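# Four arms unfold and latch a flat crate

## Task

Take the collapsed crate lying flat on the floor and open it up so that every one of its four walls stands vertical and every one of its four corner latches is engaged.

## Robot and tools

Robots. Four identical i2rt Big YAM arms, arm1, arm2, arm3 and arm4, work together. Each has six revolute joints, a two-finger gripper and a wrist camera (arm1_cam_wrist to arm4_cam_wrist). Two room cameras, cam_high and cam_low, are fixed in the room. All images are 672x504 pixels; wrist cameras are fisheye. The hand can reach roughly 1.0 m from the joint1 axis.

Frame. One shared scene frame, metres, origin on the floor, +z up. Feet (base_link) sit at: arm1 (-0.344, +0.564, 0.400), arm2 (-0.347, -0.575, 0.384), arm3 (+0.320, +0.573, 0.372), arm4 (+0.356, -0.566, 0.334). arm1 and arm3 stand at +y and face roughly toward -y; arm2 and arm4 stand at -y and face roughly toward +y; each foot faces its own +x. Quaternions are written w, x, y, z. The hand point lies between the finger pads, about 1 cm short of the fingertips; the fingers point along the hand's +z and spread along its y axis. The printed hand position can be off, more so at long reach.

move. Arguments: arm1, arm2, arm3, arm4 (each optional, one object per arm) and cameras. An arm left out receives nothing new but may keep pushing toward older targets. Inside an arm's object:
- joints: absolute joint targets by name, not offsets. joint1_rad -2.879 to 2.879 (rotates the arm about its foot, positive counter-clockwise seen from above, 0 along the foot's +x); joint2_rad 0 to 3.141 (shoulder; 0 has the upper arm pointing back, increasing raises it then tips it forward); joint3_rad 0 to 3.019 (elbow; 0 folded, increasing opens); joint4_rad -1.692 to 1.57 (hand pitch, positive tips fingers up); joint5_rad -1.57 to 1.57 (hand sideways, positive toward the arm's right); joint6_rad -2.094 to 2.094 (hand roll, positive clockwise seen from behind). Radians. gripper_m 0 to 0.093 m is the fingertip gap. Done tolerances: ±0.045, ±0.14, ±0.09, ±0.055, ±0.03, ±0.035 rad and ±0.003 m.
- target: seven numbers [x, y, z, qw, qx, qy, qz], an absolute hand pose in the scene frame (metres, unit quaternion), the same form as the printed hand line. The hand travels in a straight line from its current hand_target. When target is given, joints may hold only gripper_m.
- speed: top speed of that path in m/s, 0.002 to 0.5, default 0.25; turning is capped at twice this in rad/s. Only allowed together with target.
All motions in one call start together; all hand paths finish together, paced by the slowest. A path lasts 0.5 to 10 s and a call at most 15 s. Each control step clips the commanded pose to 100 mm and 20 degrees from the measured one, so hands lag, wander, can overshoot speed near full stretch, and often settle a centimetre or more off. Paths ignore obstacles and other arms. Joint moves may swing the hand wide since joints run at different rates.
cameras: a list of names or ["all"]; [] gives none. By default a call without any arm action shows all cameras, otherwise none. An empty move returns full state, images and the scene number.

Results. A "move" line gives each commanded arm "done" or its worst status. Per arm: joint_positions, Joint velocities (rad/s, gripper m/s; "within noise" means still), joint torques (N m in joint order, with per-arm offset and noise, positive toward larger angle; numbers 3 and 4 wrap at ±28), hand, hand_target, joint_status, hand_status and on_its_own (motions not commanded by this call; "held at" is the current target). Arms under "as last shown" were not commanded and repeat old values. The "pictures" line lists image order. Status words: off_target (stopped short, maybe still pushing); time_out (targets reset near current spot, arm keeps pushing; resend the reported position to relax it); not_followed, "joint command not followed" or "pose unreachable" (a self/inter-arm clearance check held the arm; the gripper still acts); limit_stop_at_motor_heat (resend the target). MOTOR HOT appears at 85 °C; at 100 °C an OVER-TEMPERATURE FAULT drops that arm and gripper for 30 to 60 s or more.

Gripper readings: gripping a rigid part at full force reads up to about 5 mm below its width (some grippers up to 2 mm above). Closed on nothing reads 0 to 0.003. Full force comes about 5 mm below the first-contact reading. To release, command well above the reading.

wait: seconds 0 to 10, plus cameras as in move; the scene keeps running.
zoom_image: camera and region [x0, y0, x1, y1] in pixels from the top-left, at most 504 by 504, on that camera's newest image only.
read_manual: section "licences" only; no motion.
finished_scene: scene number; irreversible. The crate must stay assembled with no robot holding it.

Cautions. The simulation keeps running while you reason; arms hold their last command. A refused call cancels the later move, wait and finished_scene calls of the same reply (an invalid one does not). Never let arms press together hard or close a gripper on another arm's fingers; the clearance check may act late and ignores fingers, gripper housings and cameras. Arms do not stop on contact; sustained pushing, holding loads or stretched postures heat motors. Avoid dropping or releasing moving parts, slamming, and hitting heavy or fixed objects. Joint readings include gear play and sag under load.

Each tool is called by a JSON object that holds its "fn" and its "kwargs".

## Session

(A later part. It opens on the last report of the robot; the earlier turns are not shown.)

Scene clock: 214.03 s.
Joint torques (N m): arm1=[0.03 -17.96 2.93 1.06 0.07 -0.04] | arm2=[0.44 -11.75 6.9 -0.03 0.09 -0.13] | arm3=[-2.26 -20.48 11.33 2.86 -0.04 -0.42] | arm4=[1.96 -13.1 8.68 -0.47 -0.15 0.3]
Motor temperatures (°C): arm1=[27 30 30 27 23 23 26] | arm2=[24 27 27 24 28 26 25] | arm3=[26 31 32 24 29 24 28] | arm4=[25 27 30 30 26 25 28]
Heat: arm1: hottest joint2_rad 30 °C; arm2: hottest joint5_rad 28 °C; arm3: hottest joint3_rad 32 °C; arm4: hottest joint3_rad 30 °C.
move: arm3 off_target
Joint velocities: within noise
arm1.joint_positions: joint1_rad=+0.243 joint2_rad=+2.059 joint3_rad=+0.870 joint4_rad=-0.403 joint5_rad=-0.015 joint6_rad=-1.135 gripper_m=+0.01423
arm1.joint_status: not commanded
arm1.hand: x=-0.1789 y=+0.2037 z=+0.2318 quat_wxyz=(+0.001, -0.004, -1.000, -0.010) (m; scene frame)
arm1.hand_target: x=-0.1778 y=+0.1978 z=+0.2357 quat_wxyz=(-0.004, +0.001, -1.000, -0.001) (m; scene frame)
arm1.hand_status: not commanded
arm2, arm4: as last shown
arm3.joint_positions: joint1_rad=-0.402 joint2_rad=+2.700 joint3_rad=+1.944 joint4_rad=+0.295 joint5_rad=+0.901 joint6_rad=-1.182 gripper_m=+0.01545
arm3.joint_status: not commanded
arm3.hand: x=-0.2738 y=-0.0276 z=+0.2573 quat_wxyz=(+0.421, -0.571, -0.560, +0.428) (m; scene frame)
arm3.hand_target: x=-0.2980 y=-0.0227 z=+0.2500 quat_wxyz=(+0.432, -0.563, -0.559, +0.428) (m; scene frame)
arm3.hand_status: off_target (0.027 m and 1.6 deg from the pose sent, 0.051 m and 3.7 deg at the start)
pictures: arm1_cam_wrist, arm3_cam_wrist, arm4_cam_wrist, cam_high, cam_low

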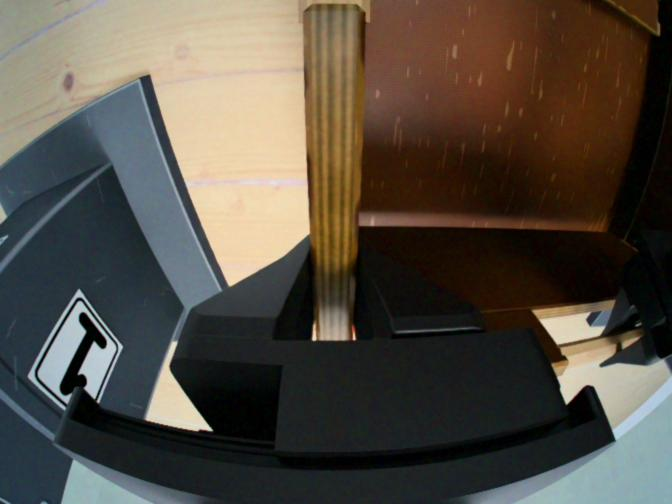

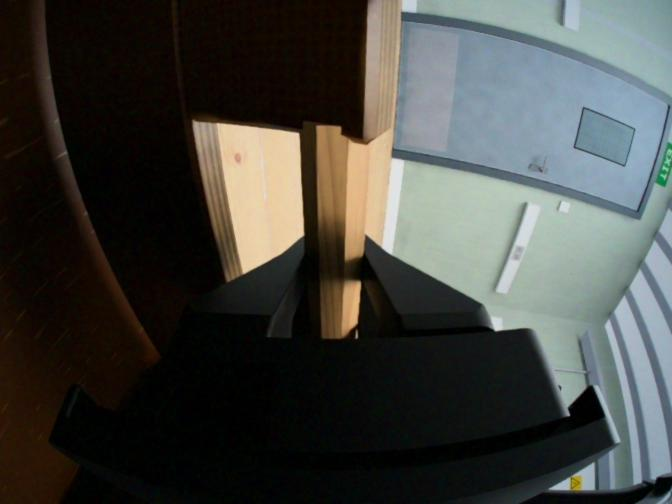

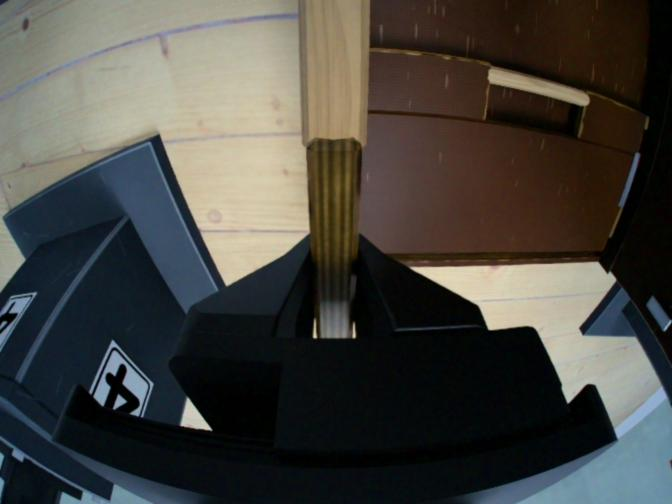

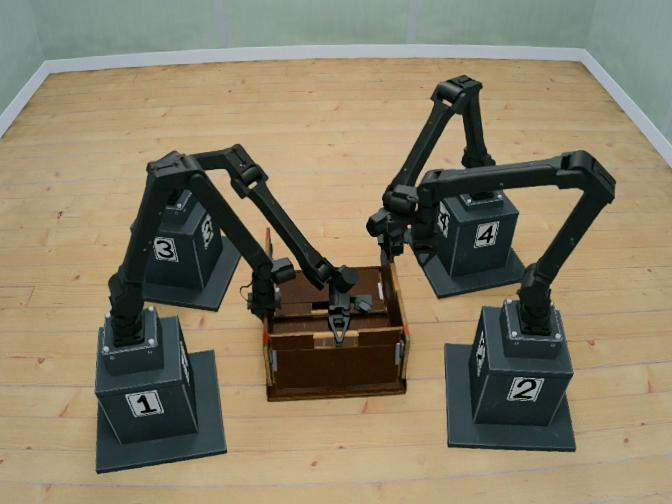

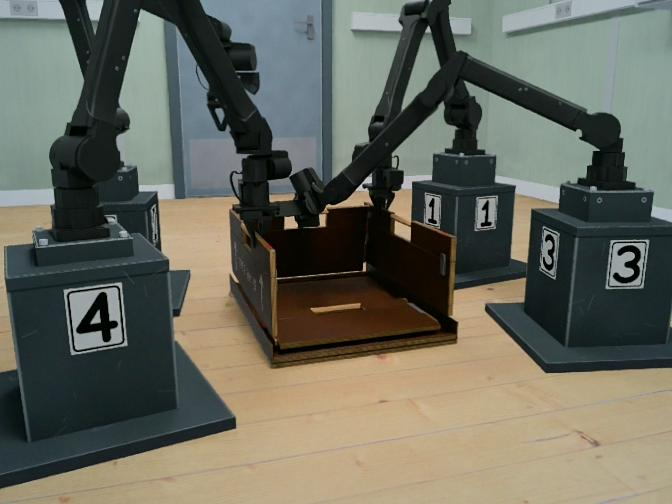

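{"fn": "move", "kwargs": {"arm3": {"target":[-0.345,-0.027,0.235,-0.45,0.545,0.545,-0.45],"speed":0.12}, "cameras": ["cam_high","cam_low"]}}

{"fn": "zoom_image", "kwargs": {"camera": "cam_high", "region": [240, 240, 430, 420]}}

{"fn": "zoom_image", "kwargs": {"camera": "cam_low", "region": [220, 160, 470, 380]}}

Scene clock: 216.73 s.
Joint torques (N m): arm1=[-0.91 -17.73 2.97 1.02 0.06 -0.07] | arm2=[0.44 -11.75 6.9 -0.03 0.1 -0.12] | arm3=[-3.08 -18.43 13.34 2.51 -1.07 -0.22] | arm4=[2.02 -13.1 8.68 -0.47 -0.16 0.3]
Motor temperatures (°C): arm1=[27 30 30 27 23 23 26] | arm2=[24 27 27 24 27 26 25] | arm3=[26 31 33 24 28 24 28] | arm4=[25 27 30 30 26 25 28]
Heat: arm1: hottest joint2_rad 30 °C; arm2: hottest joint2_rad 27 °C; arm3: hottest joint3_rad 33 °C; arm4: hottest joint3_rad 30 °C.
move: arm3 off_target
Joint velocities: within noise
arm1.joint_positions: joint1_rad=+0.241 joint2_rad=+2.059 joint3_rad=+0.870 joint4_rad=-0.403 joint5_rad=-0.015 joint6_rad=-1.135 gripper_m=+0.01423
arm1.joint_status: not commanded
arm1.hand: x=-0.1794 y=+0.2034 z=+0.2318 quat_wxyz=(+0.001, -0.005, -1.000, -0.010) (m; scene frame)
arm1.hand_target: x=-0.1783 y=+0.1975 z=+0.2357 quat_wxyz=(-0.004, +0.000, -1.000, -0.001) (m; scene frame)
arm1.hand_status: not commanded
arm2: as last shown
arm3.joint_positions: joint1_rad=-0.443 joint2_rad=+2.792 joint3_rad=+2.092 joint4_rad=+0.385 joint5_rad=+0.898 joint6_rad=-1.303 gripper_m=+0.01522
arm3.joint_status: not commanded
arm3.hand: x=-0.3176 y=-0.0281 z=+0.2627 quat_wxyz=(+0.446, -0.554, -0.539, +0.450) (m; scene frame)
arm3.hand_target: x=-0.3388 y=-0.0225 z=+0.2370 quat_wxyz=(+0.449, -0.546, -0.546, +0.450) (m; scene frame)
arm3.hand_status: off_target (0.039 m and 1.3 deg from the pose sent, 0.075 m and 5.4 deg at the start)
arm4.joint_positions: joint1_rad=+0.419 joint2_rad=+1.927 joint3_rad=+0.980 joint4_rad=-0.621 joint5_rad=+0.004 joint6_rad=-0.961 gripper_m=+0.01366
arm4.joint_status: not commanded
arm4.hand: x=+0.0980 y=-0.2084 z=+0.2380 quat_wxyz=(-0.002, +1.000, +0.009, +0.001) (m; scene frame)
arm4.hand_target: x=+0.0907 y=-0.2009 z=+0.2349 quat_wxyz=(-0.002, +1.000, +0.000, +0.001) (m; scene frame)
arm4.hand_status: not commanded
pictures: cam_high, cam_low

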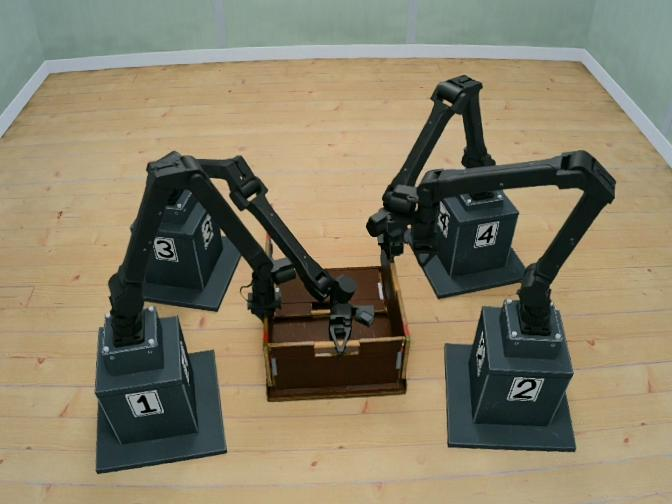

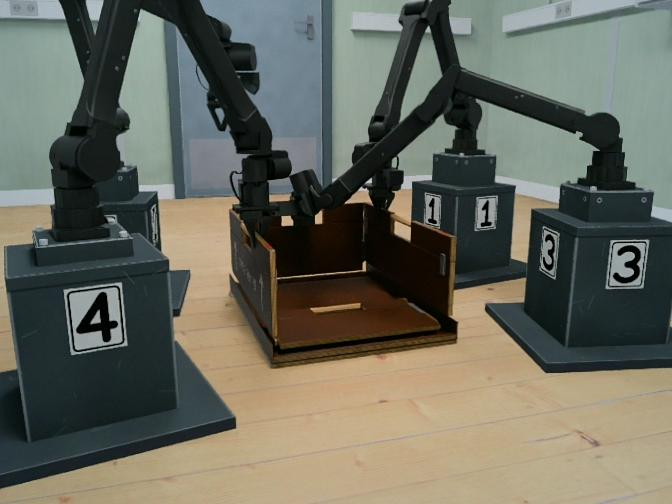

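Scaled by 2.653 from the camera's 672x504 image, which has a finer 960x720 frame.

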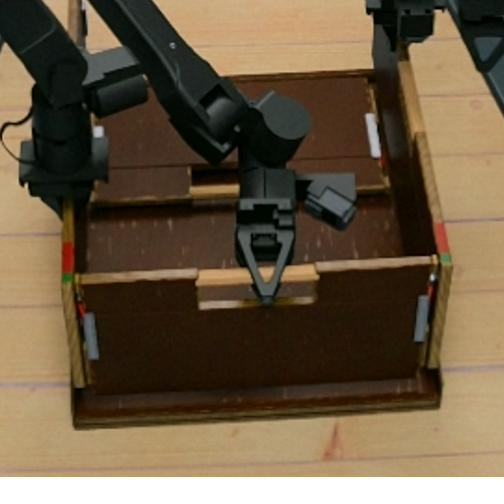

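Scaled by 2.016 from the camera's 672x504 image, which has a finer 960x720 frame.

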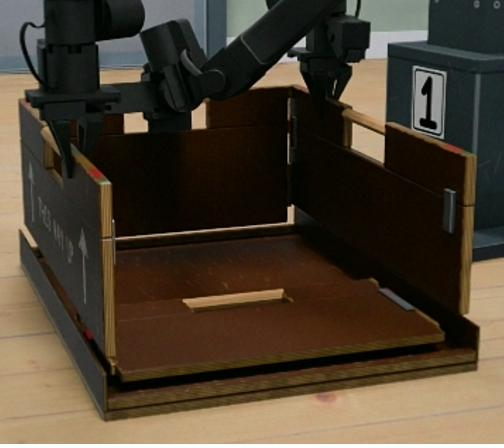

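{"fn": "move", "kwargs": {"arm3": {"target":[-0.39,-0.027,0.22,-0.47,0.53,0.53,-0.47],"speed":0.12}, "cameras": ["cam_high","cam_low"]}}

{"fn": "zoom_image", "kwargs": {"camera": "cam_high", "region": [250, 290, 420, 410]}}

{"fn": "zoom_image", "kwargs": {"camera": "cam_low", "region": [220, 160, 470, 380]}}

Scene clock: 218.97 s.
Joint torques (N m): arm1=[-0.62 -17.79 3.03 0.83 0.03 0.1] | arm2=[0.44 -11.75 6.89 -0.02 0.09 -0.13] | arm3=[-0.26 -24.53 6.52 2.04 0.23 0.16] | arm4=[2.02 -13.16 8.69 -0.46 -0.17 0.31]
Motor temperatures (°C): arm1=[27 30 30 27 23 23 26] | arm2=[24 27 27 24 27 26 25] | arm3=[26 31 33 24 29 24 28] | arm4=[25 27 30 30 26 25 28]
Heat: arm1: hottest joint2_rad 30 °C; arm2: hottest joint2_rad 27 °C; arm3: hottest joint3_rad 33 °C; arm4: hottest joint3_rad 30 °C.
move: arm3 not_followed
Joint velocities: within noise
arm1.joint_positions: joint1_rad=+0.229 joint2_rad=+2.059 joint3_rad=+0.870 joint4_rad=-0.402 joint5_rad=-0.012 joint6_rad=-1.153 gripper_m=+0.01423
arm1.joint_status: not commanded
arm1.hand: x=-0.1842 y=+0.2009 z=+0.2318 quat_wxyz=(+0.002, -0.002, -1.000, -0.009) (m; scene frame)
arm1.hand_target: x=-0.1818 y=+0.1961 z=+0.2358 quat_wxyz=(-0.002, -0.003, -1.000, +0.000) (m; scene frame)
arm1.hand_status: not commanded
arm2: as last shown
arm3.joint_positions: joint1_rad=-0.442 joint2_rad=+2.823 joint3_rad=+2.127 joint4_rad=+0.453 joint5_rad=+0.904 joint6_rad=-1.355 gripper_m=+0.01522
arm3.joint_status: not commanded
arm3.on_its_own: joint4_rad is held at +0.452, not at its first target +0.394; joint5_rad is held at +0.904, not at its first target +0.861
arm3.hand: x=-0.3208 y=-0.0332 z=+0.2652 quat_wxyz=(+0.456, -0.544, -0.529, +0.465) (m; scene frame)
arm3.hand_target: x=-0.3208 y=-0.0332 z=+0.2652 quat_wxyz=(+0.456, -0.544, -0.529, +0.465) (m; scene frame)
arm3.hand_status: not_followed (0.083 m and 2.3 deg from the pose sent, 0.084 m and 4.6 deg at the start)
arm4.joint_positions: joint1_rad=+0.425 joint2_rad=+1.927 joint3_rad=+0.980 joint4_rad=-0.621 joint5_rad=+0.004 joint6_rad=-0.961 gripper_m=+0.01366
arm4.joint_status: not commanded
arm4.hand: x=+0.0958 y=-0.2100 z=+0.2380 quat_wxyz=(-0.002, +1.000, +0.012, +0.001) (m; scene frame)
arm4.hand_target: x=+0.0884 y=-0.2025 z=+0.2349 quat_wxyz=(-0.002, +1.000, +0.003, +0.001) (m; scene frame)
arm4.hand_status: not commanded
pictures: cam_high, cam_low
pose unreachable (arm3 arm): on one or more control steps of this call this arm could not follow its commanded pose, so it was not sent that pose on those steps. On the call's last step it was still not sent that pose. It may still have moved: this result reports where it is.
cause: moving toward the commanded pose would bring a part of the arm too close to another arm (this arm's forearm (the part past joint 3) and the arm1 arm's wrist camera, at the place that arm is still heading or pushing toward).

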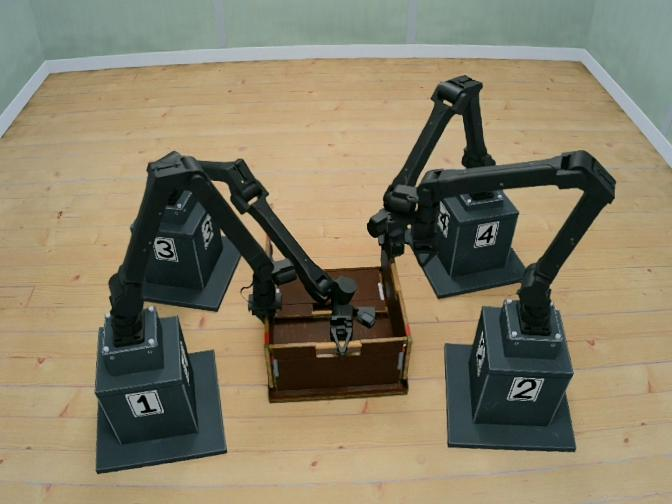

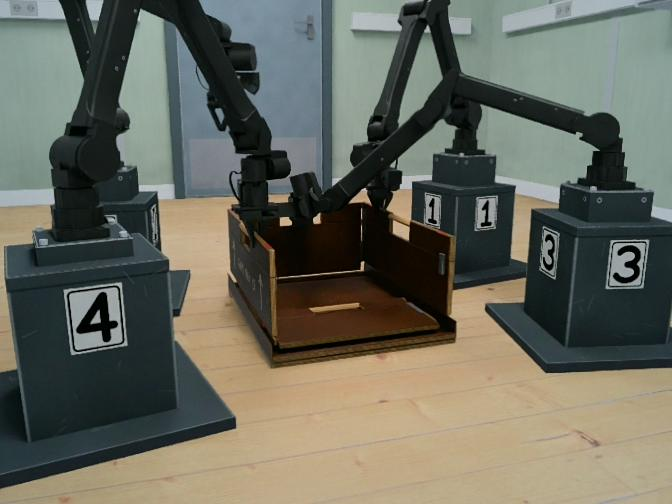

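Scaled by 2.965 from the camera's 672x504 image, which has a finer 960x720 frame.

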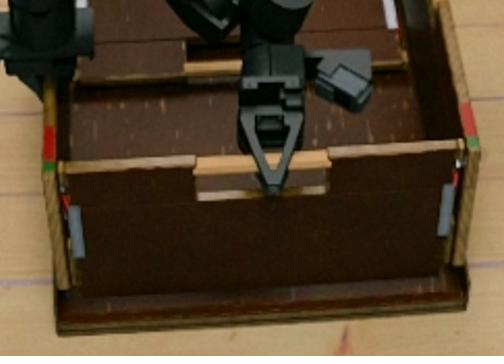

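Scaled by 2.016 from the camera's 672x504 image, which has a finer 960x720 frame.

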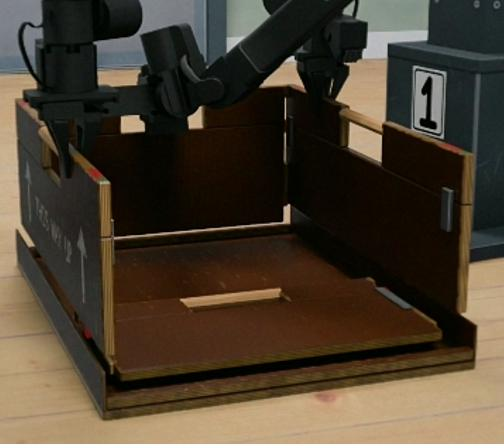

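{"fn": "zoom_image", "kwargs": {"camera": "cam_high", "region": [260, 325, 310, 375]}}

{"fn": "zoom_image", "kwargs": {"camera": "cam_high", "region": [380, 320, 430, 370]}}

{"fn": "move", "kwargs": {"cameras": ["arm2_cam_wrist"]}}

{"fn": "zoom_image", "kwargs": {"camera": "arm2_cam_wrist", "region": [240, 0, 640, 240]}}

Scaled by 10.080 from the camera's 672x504 image, which has a finer 960x720 frame.

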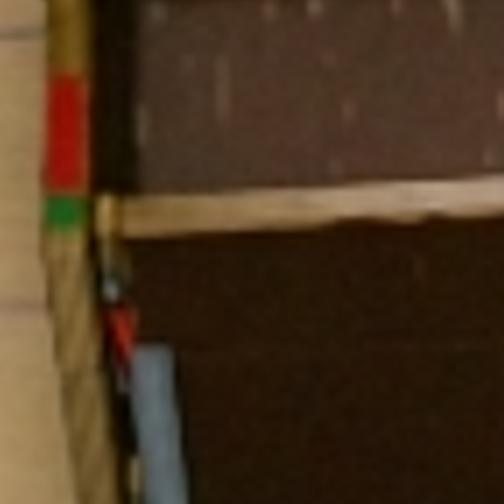

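Scaled by 10.080 from the camera's 672x504 image, which has a finer 960x720 frame.

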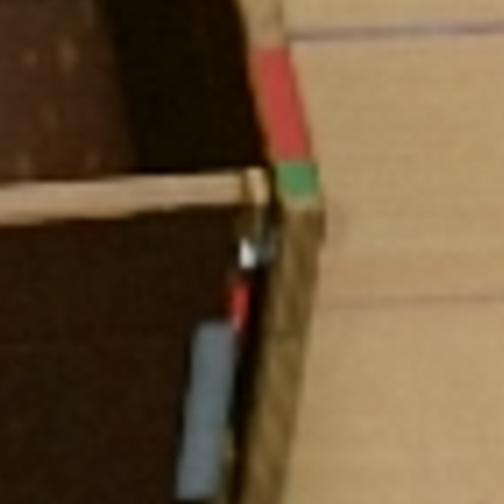

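Scene clock: 220.73 s.
Joint torques (N m): arm1=[-0.09 -18.02 2.91 1.01 0.05 0.11] | arm2=[0.44 -11.81 6.91 -0.03 0.1 -0.13] | arm3=[-0.15 -25.23 6.69 2.21 0.25 0.16] | arm4=[2.02 -13.16 8.69 -0.46 -0.17 0.31]
Motor temperatures (°C): arm1=[27 30 30 27 23 23 26] | arm2=[24 27 27 24 27 26 25] | arm3=[26 31 33 24 28 24 28] | arm4=[25 27 30 30 26 25 28]
Heat: arm1: hottest joint2_rad 30 °C; arm2: hottest joint2_rad 27 °C; arm3: hottest joint3_rad 33 °C; arm4: hottest joint3_rad 30 °C.
Joint velocities: within noise
arm1.joint_positions: joint1_rad=+0.229 joint2_rad=+2.059 joint3_rad=+0.870 joint4_rad=-0.402 joint5_rad=-0.012 joint6_rad=-1.153 gripper_m=+0.01423
arm1.joint_status: not commanded
arm1.hand: x=-0.1842 y=+0.2009 z=+0.2318 quat_wxyz=(+0.002, -0.002, -1.000, -0.009) (m; scene frame)
arm1.hand_target: x=-0.1818 y=+0.1961 z=+0.2358 quat_wxyz=(-0.002, -0.003, -1.000, +0.000) (m; scene frame)
arm1.hand_status: not commanded
arm2.joint_positions: joint1_rad=-0.305 joint2_rad=+1.341 joint3_rad=+0.924 joint4_rad=-1.163 joint5_rad=+0.005 joint6_rad=-0.430 gripper_m=+0.05991
arm2.joint_status: not commanded
arm2.hand: x=-0.1964 y=-0.2606 z=+0.4964 quat_wxyz=(+0.003, +0.703, -0.711, +0.004) (m; scene frame)
arm2.hand_target: x=-0.1980 y=-0.2603 z=+0.5035 quat_wxyz=(-0.003, +0.708, -0.706, +0.004) (m; scene frame)
arm2.hand_status: not commanded
arm3.joint_positions: joint1_rad=-0.442 joint2_rad=+2.823 joint3_rad=+2.127 joint4_rad=+0.453 joint5_rad=+0.904 joint6_rad=-1.355 gripper_m=+0.01522
arm3.joint_status: not commanded
arm3.on_its_own: joint4_rad is held at +0.452, not at its first target +0.394; joint5_rad is held at +0.904, not at its first target +0.861
arm3.hand: x=-0.3208 y=-0.0332 z=+0.2652 quat_wxyz=(+0.456, -0.544, -0.529, +0.465) (m; scene frame)
arm3.hand_target: x=-0.3208 y=-0.0332 z=+0.2652 quat_wxyz=(+0.456, -0.544, -0.529, +0.465) (m; scene frame)
arm3.hand_status: off_target (0.083 m and 2.3 deg from the pose sent, 0.084 m and 4.6 deg at the start)
arm4.joint_positions: joint1_rad=+0.425 joint2_rad=+1.927 joint3_rad=+0.980 joint4_rad=-0.621 joint5_rad=+0.004 joint6_rad=-0.961 gripper_m=+0.01366
arm4.joint_status: not commanded
arm4.hand: x=+0.0958 y=-0.2100 z=+0.2380 quat_wxyz=(-0.002, +1.000, +0.012, +0.001) (m; scene frame)
arm4.hand_target: x=+0.0884 y=-0.2025 z=+0.2349 quat_wxyz=(-0.002, +1.000, +0.003, +0.001) (m; scene frame)
arm4.hand_status: not commanded
pictures: arm2_cam_wrist

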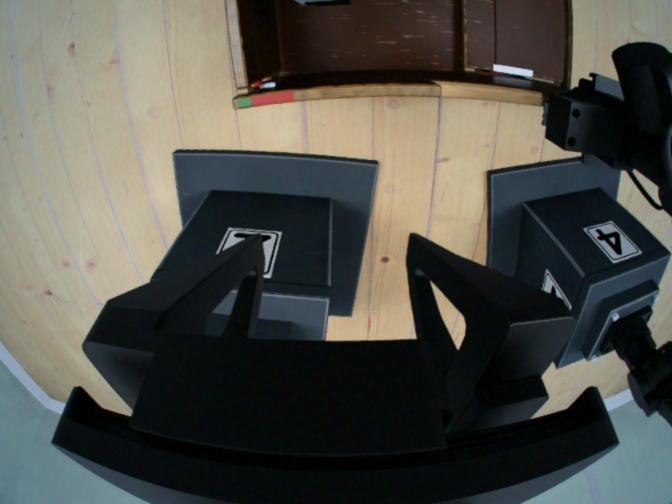

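Scaled by 1.260 from the camera's 672x504 image, which has a finer 960x720 frame.

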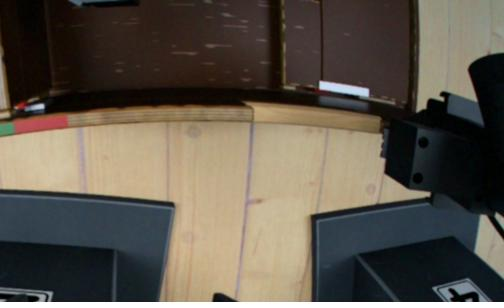

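{"fn": "move", "kwargs": {"arm3": {"joints":{"gripper_m":0.05}}}}

{"fn": "move", "kwargs": {"arm3": {"target":[-0.22,-0.033,0.285,-0.45,0.545,0.545,-0.45],"speed":0.15}, "cameras": ["cam_high","cam_low","arm3_cam_wrist"]}}

{"fn": "zoom_image", "kwargs": {"camera": "cam_high", "region": [250, 290, 420, 410]}}

{"fn": "zoom_image", "kwargs": {"camera": "cam_high", "region": [260, 325, 310, 375]}}

{"fn": "zoom_image", "kwargs": {"camera": "arm3_cam_wrist", "region": [170, 0, 500, 240]}}

Scene clock: 223.33 s.
Joint torques (N m): arm1=[-0.73 -17.85 3.02 0.91 0.05 0.08] | arm2=[0.44 -11.81 6.9 -0.05 0.1 -0.13] | arm3=[-0.5 -24.82 6.61 2.09 0.23 0.12] | arm4=[1.96 -13.16 8.69 -0.46 -0.17 0.3]
Motor temperatures (°C): arm1=[27 30 30 27 23 23 26] | arm2=[24 27 27 24 27 26 25] | arm3=[26 32 32 24 28 24 28] | arm4=[25 27 30 30 26 25 28]
Heat: arm1: hottest joint2_rad 30 °C; arm2: hottest joint2_rad 27 °C; arm3: hottest joint2_rad 32 °C; arm4: hottest joint3_rad 30 °C.
move: arm3 done
Joint velocities: within noise
arm1, arm2, arm4: as last shown
arm3.joint_positions: joint1_rad=-0.451 joint2_rad=+2.823 joint3_rad=+2.127 joint4_rad=+0.453 joint5_rad=+0.896 joint6_rad=-1.357 gripper_m=+0.04983
arm3.joint_status: all done
arm3.on_its_own: joint4_rad is held at +0.452, not at its first target +0.394; joint5_rad is held at +0.904, not at its first target +0.861
arm3.hand: x=-0.3263 y=-0.0286 z=+0.2650 quat_wxyz=(+0.456, -0.545, -0.529, +0.464) (m; scene frame)
arm3.hand_target: x=-0.3264 y=-0.0284 z=+0.2650 quat_wxyz=(+0.456, -0.545, -0.529, +0.464) (m; scene frame)
arm3.hand_status: not commanded
pictures: none

Scene clock: 224.93 s.
Joint torques (N m): arm1=[-0.26 -18.2 3.12 0.77 0 0.1] | arm2=[0.44 -11.75 6.9 -0.03 0.09 -0.12] | arm3=[-1.03 -24.47 4.86 2.73 0.44 0.26] | arm4=[1.96 -13.16 8.69 -0.46 -0.17 0.31]
Motor temperatures (°C): arm1=[27 31 30 27 23 23 26] | arm2=[24 27 27 24 27 26 25] | arm3=[26 32 32 24 28 24 28] | arm4=[25 27 30 30 26 25 28]
Heat: arm1: hottest joint2_rad 31 °C; arm2: hottest joint2_rad 27 °C; arm3: hottest joint2_rad 32 °C; arm4: hottest joint3_rad 30 °C.
move: arm3 done
Joint velocities: within noise
arm1, arm2, arm4: as last shown
arm3.joint_positions: joint1_rad=-0.330 joint2_rad=+2.644 joint3_rad=+1.805 joint4_rad=+0.470 joint5_rad=+0.993 joint6_rad=-1.288 gripper_m=+0.04991
arm3.joint_status: not commanded
arm3.hand: x=-0.2193 y=-0.0347 z=+0.2762 quat_wxyz=(+0.454, -0.539, -0.556, +0.441) (m; scene frame)
arm3.hand_target: x=-0.2207 y=-0.0325 z=+0.2847 quat_wxyz=(+0.451, -0.545, -0.546, +0.449) (m; scene frame)
arm3.hand_status: done (0.009 m and 1.9 deg from the pose sent, 0.108 m and 2.5 deg at the start)
pictures: arm3_cam_wrist, cam_high, cam_low

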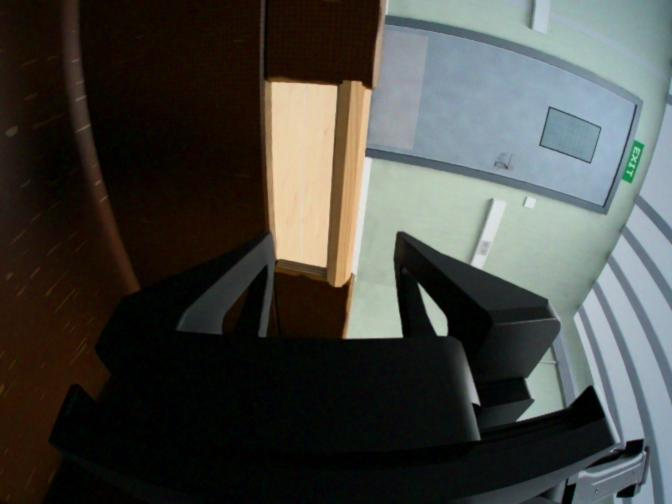

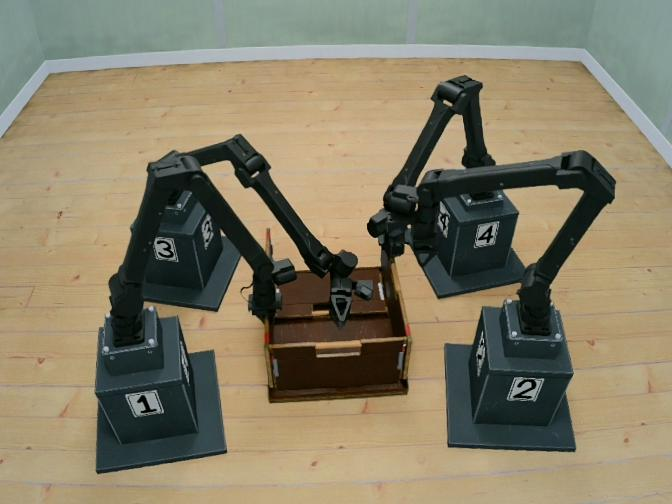

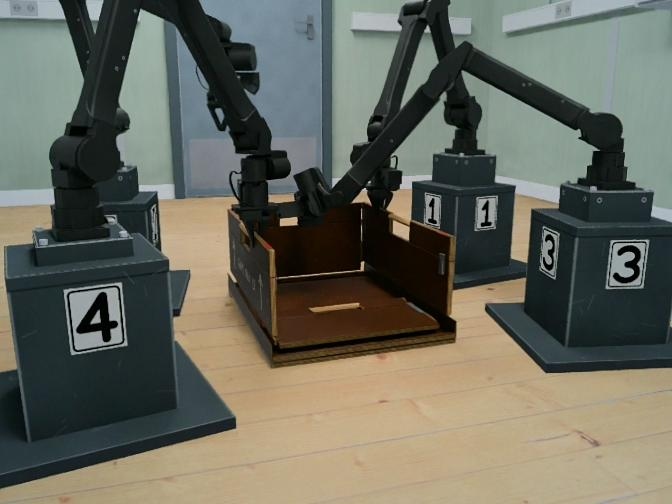

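Scaled by 2.965 from the camera's 672x504 image, which has a finer 960x720 frame.

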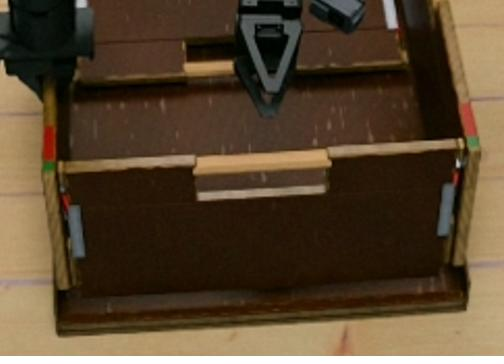

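Scaled by 10.080 from the camera's 672x504 image, which has a finer 960x720 frame.

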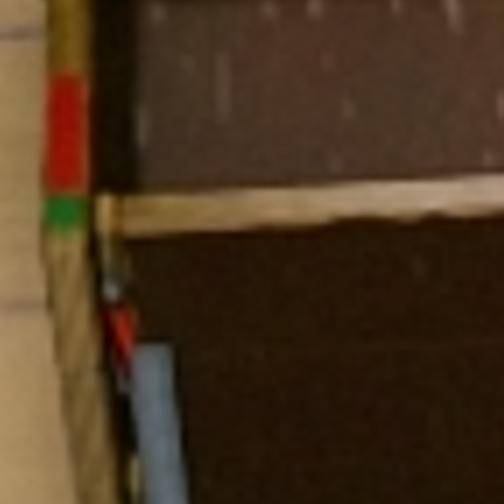

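Scaled by 1.527 from the camera's 672x504 image, which has a finer 960x720 frame.

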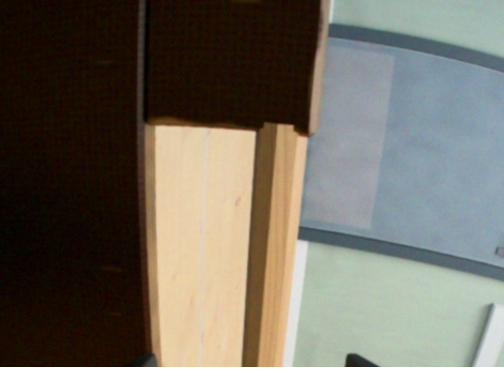

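{"fn": "move", "kwargs": {"arm3": {"target":[0.2,0.25,0.5,0,0.707,0.707,0]}, "arm4": {"joints":{"gripper_m":0.04}}, "arm1": {"joints":{"gripper_m":0.04}}, "cameras": ["cam_high","cam_low","arm1_cam_wrist","arm4_cam_wrist"]}}

{"fn": "zoom_image", "kwargs": {"camera": "cam_low", "region": [220, 160, 470, 380]}}

Scene clock: 230.17 s.
Joint torques (N m): arm1=[-0.26 -17.73 3.12 0.87 0.03 0.11] | arm2=[0.44 -11.75 6.91 -0.05 0.09 -0.12] | arm3=[0.38 -9.99 6.01 -0.05 0.01 0.18] | arm4=[1.96 -13.16 8.68 -0.46 -0.17 0.29]
Motor temperatures (°C): arm1=[27 31 30 27 23 23 26] | arm2=[24 27 27 24 27 26 25] | arm3=[26 31 32 24 28 24 28] | arm4=[25 27 30 30 26 25 28]
Heat: arm1: hottest joint2_rad 31 °C; arm2: hottest joint2_rad 27 °C; arm3: hottest joint3_rad 32 °C; arm4: hottest joint3_rad 30 °C.
move: arm1 done; arm3 off_target; arm4 done
Joint velocities: within noise
arm1.joint_positions: joint1_rad=+0.240 joint2_rad=+2.059 joint3_rad=+0.870 joint4_rad=-0.402 joint5_rad=-0.010 joint6_rad=-1.153 gripper_m=+0.03997
arm1.joint_status: all done
arm1.hand: x=-0.1805 y=+0.2025 z=+0.2318 quat_wxyz=(+0.002, +0.003, -1.000, -0.008) (m; scene frame)
arm1.hand_target: x=-0.1784 y=+0.1977 z=+0.2356 quat_wxyz=(-0.002, +0.002, -1.000, +0.000) (m; scene frame)
arm1.hand_status: not commanded
arm2: as last shown
arm3.joint_positions: joint1_rad=-0.136 joint2_rad=+1.311 joint3_rad=+0.963 joint4_rad=-1.201 joint5_rad=+0.014 joint6_rad=-0.359 gripper_m=+0.04992
arm3.joint_status: not commanded
arm3.hand: x=+0.1951 y=+0.2416 z=+0.5069 quat_wxyz=(+0.001, -0.704, -0.710, +0.012) (m; scene frame)
arm3.hand_target: x=+0.2022 y=+0.2478 z=+0.5047 quat_wxyz=(+0.003, -0.704, -0.710, +0.004) (m; scene frame)
arm3.hand_status: off_target (0.012 m and 1.4 deg from the pose sent, 0.554 m and 78.5 deg at the start)
arm4.joint_positions: joint1_rad=+0.418 joint2_rad=+1.927 joint3_rad=+0.980 joint4_rad=-0.621 joint5_rad=+0.004 joint6_rad=-0.958 gripper_m=+0.03995
arm4.joint_status: all done
arm4.hand: x=+0.0985 y=-0.2080 z=+0.2380 quat_wxyz=(-0.002, +1.000, +0.006, +0.001) (m; scene frame)
arm4.hand_target: x=+0.0912 y=-0.2004 z=+0.2351 quat_wxyz=(-0.002, +1.000, -0.001, +0.000) (m; scene frame)
arm4.hand_status: not commanded
pictures: arm1_cam_wrist, arm4_cam_wrist, cam_high, cam_low

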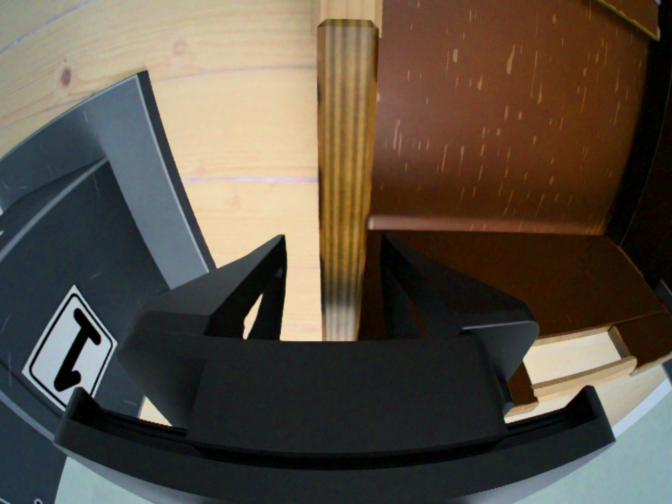

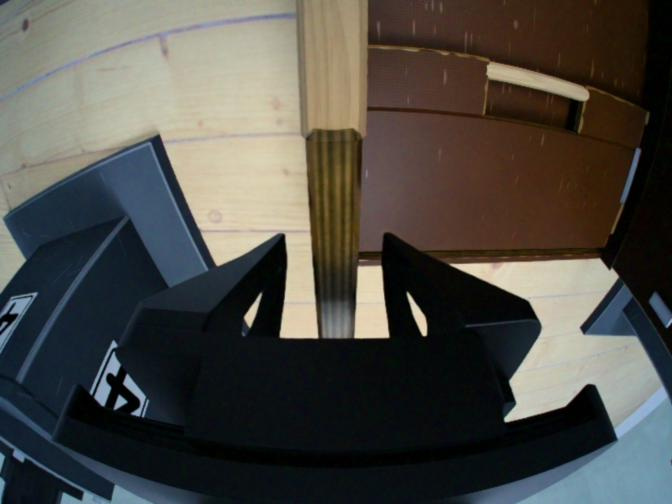

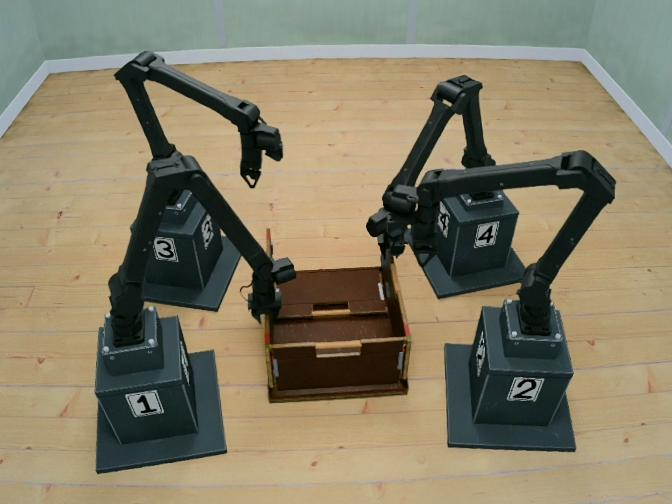

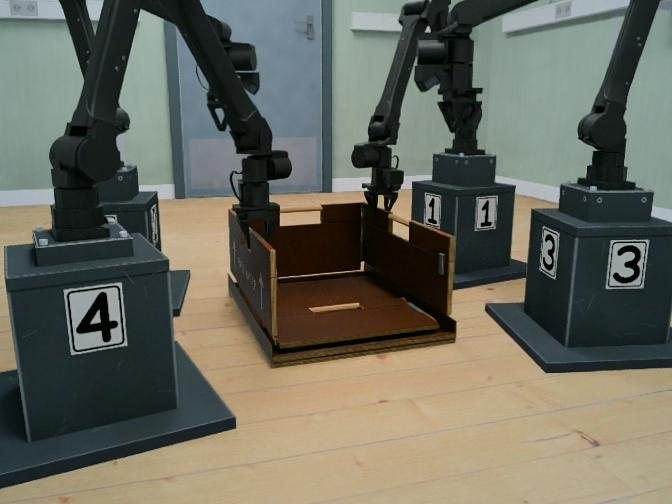

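Scaled by 2.016 from the camera's 672x504 image, which has a finer 960x720 frame.

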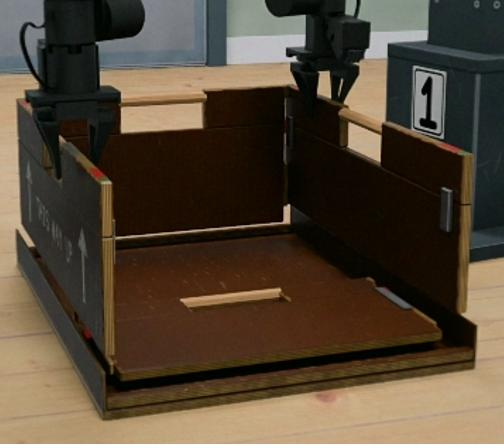

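{"fn": "move", "kwargs": {"arm1": {"target":[-0.18,0.2,0.36,0,0,1,0]}, "arm4": {"target":[0.09,-0.202,0.36,0,1,0,0]}}}

{"fn": "move", "kwargs": {"arm1": {"target":[-0.25,0.25,0.5,0,0.707,0.707,0]}, "arm4": {"target":[0.25,-0.25,0.5,0,0.707,-0.707,0]}, "arm2": {"target":[0.035,-0.015,0.28,0,0.707,-0.707,0]}, "cameras": ["arm2_cam_wrist","cam_high","cam_low"]}}

{"fn": "move", "kwargs": {"arm2": {"target":[0.035,-0.01,0.13,0,0.707,-0.707,0]}, "cameras": ["arm2_cam_wrist"]}}

Scene clock: 233.53 s.
Joint torques (N m): arm1=[-0.56 -15.27 6.74 -0.06 0.14 0.12] | arm2=[0.44 -11.81 6.89 -0.02 0.1 -0.13] | arm3=[0.21 -9.93 5.89 -0.03 -0.02 0.18] | arm4=[2.2 -12.98 10.78 -0.54 -0.22 0.29]
Motor temperatures (°C): arm1=[27 31 30 27 23 23 26] | arm2=[24 27 27 24 27 26 25] | arm3=[26 31 32 24 28 24 28] | arm4=[24 27 30 30 26 25 28]
Heat: arm1: hottest joint2_rad 31 °C; arm2: hottest joint2_rad 27 °C; arm3: hottest joint3_rad 32 °C; arm4: hottest joint3_rad 30 °C.
move: arm1 done; arm4 off_target
Joint velocities: within noise
arm1.joint_positions: joint1_rad=+0.240 joint2_rad=+1.732 joint3_rad=+0.861 joint4_rad=-0.713 joint5_rad=-0.009 joint6_rad=-1.153 gripper_m=+0.03997
arm1.joint_status: not commanded
arm1.hand: x=-0.1820 y=+0.2073 z=+0.3542 quat_wxyz=(+0.002, +0.003, -1.000, -0.005) (m; scene frame)
arm1.hand_target: x=-0.1798 y=+0.1993 z=+0.3591 quat_wxyz=(+0.000, +0.000, -1.000, +0.000) (m; scene frame)
arm1.hand_status: done (0.010 m and 0.8 deg from the pose sent, 0.128 m and 1.1 deg at the start)
arm2: as last shown
arm3.joint_positions: joint1_rad=-0.144 joint2_rad=+1.311 joint3_rad=+0.963 joint4_rad=-1.201 joint5_rad=+0.014 joint6_rad=-0.358 gripper_m=+0.04992
arm3.joint_status: not commanded
arm3.hand: x=+0.1925 y=+0.2426 z=+0.5069 quat_wxyz=(+0.001, -0.708, -0.706, +0.012) (m; scene frame)
arm3.hand_target: x=+0.1996 y=+0.2487 z=+0.5047 quat_wxyz=(+0.003, -0.707, -0.707, +0.004) (m; scene frame)
arm3.hand_status: not commanded
arm4.joint_positions: joint1_rad=+0.418 joint2_rad=+1.697 joint3_rad=+1.053 joint4_rad=-0.937 joint5_rad=+0.002 joint6_rad=-0.960 gripper_m=+0.03996
arm4.joint_status: not commanded
arm4.hand: x=+0.0990 y=-0.2091 z=+0.3549 quat_wxyz=(+0.004, +1.000, +0.007, +0.004) (m; scene frame)
arm4.hand_target: x=+0.0897 y=-0.2014 z=+0.3590 quat_wxyz=(+0.000, +1.000, +0.001, +0.000) (m; scene frame)
arm4.hand_status: off_target (0.013 m and 1.0 deg from the pose sent, 0.122 m and 0.7 deg at the start)
pictures: none

Scene clock: 237.67 s.
Joint torques (N m): arm1=[-1.08 -10.75 8.09 0.27 0.18 0.22] | arm2=[-1.2 -24.18 9.06 0.03 -0.17 -0.13] | arm3=[-0.09 -10.05 5.93 -0.01 -0.05 0.19] | arm4=[1.2 -8.64 9.46 -0.46 -0.11 0.27]
Motor temperatures (°C): arm1=[27 30 30 27 23 23 26] | arm2=[24 27 27 24 27 26 25] | arm3=[26 30 32 24 28 24 28] | arm4=[24 27 30 30 26 25 27]
Heat: arm1: hottest joint2_rad 30 °C; arm2: hottest joint2_rad 27 °C; arm3: hottest joint3_rad 32 °C; arm4: hottest joint3_rad 30 °C.
move: arm1 done; arm2 off_target; arm4 done
Joint velocities: within noise
arm1.joint_positions: joint1_rad=+0.111 joint2_rad=+1.313 joint3_rad=+0.842 joint4_rad=-1.114 joint5_rad=-0.018 joint6_rad=+0.272 gripper_m=+0.03997
arm1.joint_status: not commanded
arm1.hand: x=-0.2455 y=+0.2520 z=+0.4939 quat_wxyz=(+0.002, -0.699, -0.715, -0.007) (m; scene frame)
arm1.hand_target: x=-0.2480 y=+0.2491 z=+0.4995 quat_wxyz=(-0.002, -0.707, -0.707, -0.005) (m; scene frame)
arm1.hand_status: done (0.008 m and 1.6 deg from the pose sent, 0.166 m and 90.4 deg at the start)
arm2.joint_positions: joint1_rad=-0.462 joint2_rad=+2.392 joint3_rad=+1.825 joint4_rad=-1.030 joint5_rad=+0.001 joint6_rad=-0.585 gripper_m=+0.05991
arm2.joint_status: not commanded
arm2.hand: x=+0.0260 y=-0.0293 z=+0.2702 quat_wxyz=(+0.013, +0.703, -0.712, +0.003) (m; scene frame)
arm2.hand_target: x=+0.0375 y=-0.0197 z=+0.2781 quat_wxyz=(+0.001, +0.703, -0.711, -0.001) (m; scene frame)
arm2.hand_status: off_target (0.020 m and 1.7 deg from the pose sent, 0.401 m and 0.9 deg at the start)
arm3: as last shown
arm4.joint_positions: joint1_rad=+0.128 joint2_rad=+1.249 joint3_rad=+0.992 joint4_rad=-1.305 joint5_rad=-0.012 joint6_rad=+0.309 gripper_m=+0.03996
arm4.joint_status: not commanded
arm4.hand: x=+0.2432 y=-0.2477 z=+0.5006 quat_wxyz=(+0.004, +0.716, -0.698, -0.006) (m; scene frame)
arm4.hand_target: x=+0.2465 y=-0.2504 z=+0.5006 quat_wxyz=(+0.006, +0.707, -0.707, -0.003) (m; scene frame)
arm4.hand_status: done (0.007 m and 1.7 deg from the pose sent, 0.213 m and 90.8 deg at the start)
pictures: arm2_cam_wrist, cam_high, cam_low

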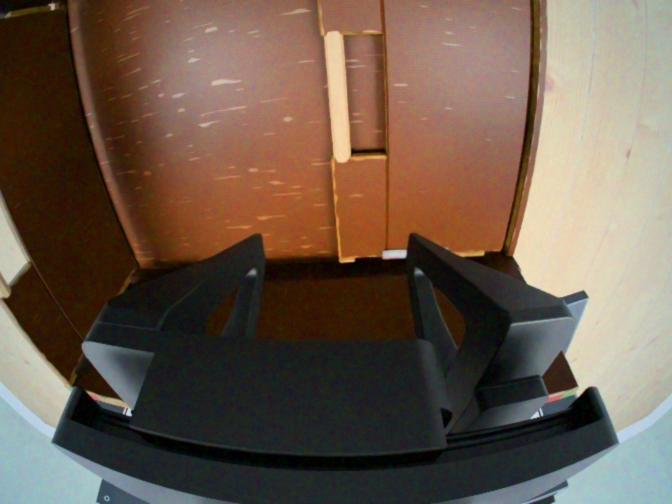

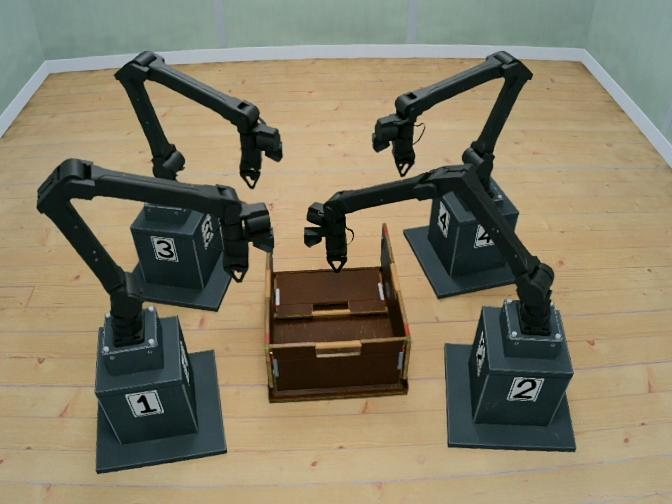

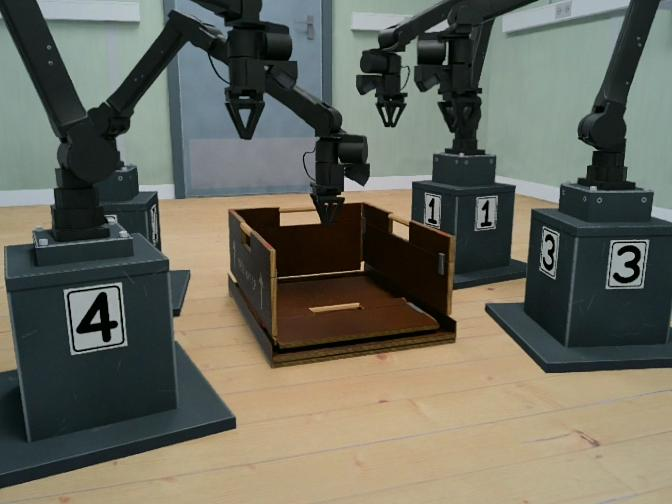

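Scene clock: 239.23 s.
Joint torques (N m): arm1=[-0.79 -11.63 8.24 0.09 0.19 0.19] | arm2=[0.32 -25.93 7.82 0.55 -0.09 -0.12] | arm3=[0.5 -9.58 5.94 -0.2 -0.04 0.17] | arm4=[1.14 -8.59 9.46 -0.46 -0.11 0.29]
Motor temperatures (°C): arm1=[27 30 30 27 23 23 26] | arm2=[24 27 27 24 27 26 25] | arm3=[26 30 32 24 28 24 28] | arm4=[24 27 30 30 26 25 27]
Heat: arm1: hottest joint2_rad 30 °C; arm2: hottest joint2_rad 27 °C; arm3: hottest joint3_rad 32 °C; arm4: hottest joint3_rad 30 °C.
move: arm2 off_target
Joint velocities: within noise
arm1, arm3, arm4: as last shown
arm2.joint_positions: joint1_rad=-0.462 joint2_rad=+2.679 joint3_rad=+1.924 joint4_rad=-0.872 joint5_rad=-0.001 joint6_rad=-0.585 gripper_m=+0.05991
arm2.joint_status: not commanded
arm2.hand: x=+0.0229 y=-0.0335 z=+0.1141 quat_wxyz=(+0.027, +0.702, -0.711, +0.005) (m; scene frame)
arm2.hand_target: x=+0.0339 y=-0.0113 z=+0.1307 quat_wxyz=(+0.000, +0.707, -0.707, -0.001) (m; scene frame)
arm2.hand_status: off_target (0.031 m and 3.2 deg from the pose sent, 0.142 m and 1.7 deg at the start)
arm4.joint_positions: joint1_rad=+0.128 joint2_rad=+1.249 joint3_rad=+0.992 joint4_rad=-1.305 joint5_rad=-0.012 joint6_rad=+0.311 gripper_m=+0.03996
pictures: arm2_cam_wrist

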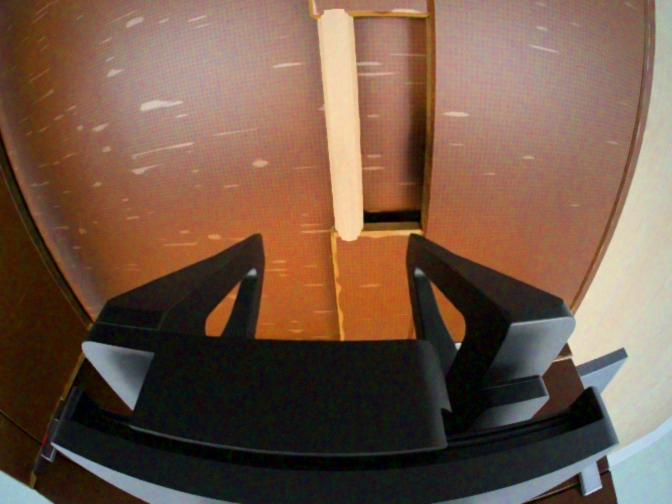

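{"fn": "move", "kwargs": {"arm2": {"target":[0.037,0.02,0.062,0,0.707,-0.707,0],"speed":0.15}, "cameras": ["arm2_cam_wrist"]}}

Scene clock: 241.70 s.
Joint torques (N m): arm1=[-1.38 -11.05 7.99 0.03 0.21 0.15] | arm2=[0.09 -27.16 8.27 -0.08 -0.03 0.06] | arm3=[0.44 -10.46 5.93 -0.18 -0.03 0.18] | arm4=[1.2 -8.64 9.46 -0.46 -0.11 0.29]
Motor temperatures (°C): arm1=[27 30 30 27 23 23 26] | arm2=[24 28 27 24 27 26 25] | arm3=[26 29 32 24 28 24 28] | arm4=[24 27 30 30 26 25 27]
Heat: arm1: hottest joint2_rad 30 °C; arm2: hottest joint2_rad 28 °C; arm3: hottest joint3_rad 32 °C; arm4: hottest joint3_rad 30 °C.
move: arm2 off_target
Joint velocities: within noise
arm1, arm3, arm4: as last shown
arm2.joint_positions: joint1_rad=-0.431 joint2_rad=+2.891 joint3_rad=+2.190 joint4_rad=-0.901 joint5_rad=-0.001 joint6_rad=-0.585 gripper_m=+0.05991
arm2.joint_status: not commanded
arm2.hand: x=+0.0246 y=+0.0064 z=+0.0491 quat_wxyz=(+0.015, +0.713, -0.701, +0.003) (m; scene frame)
arm2.hand_target: x=+0.0321 y=+0.0227 z=+0.0624 quat_wxyz=(-0.001, +0.712, -0.702, +0.000) (m; scene frame)
arm2.hand_status: off_target (0.022 m and 2.0 deg from the pose sent, 0.076 m and 3.2 deg at the start)
pictures: arm2_cam_wrist

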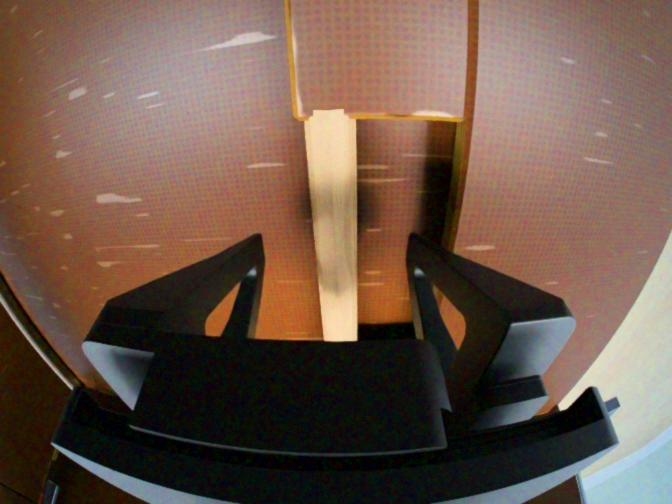

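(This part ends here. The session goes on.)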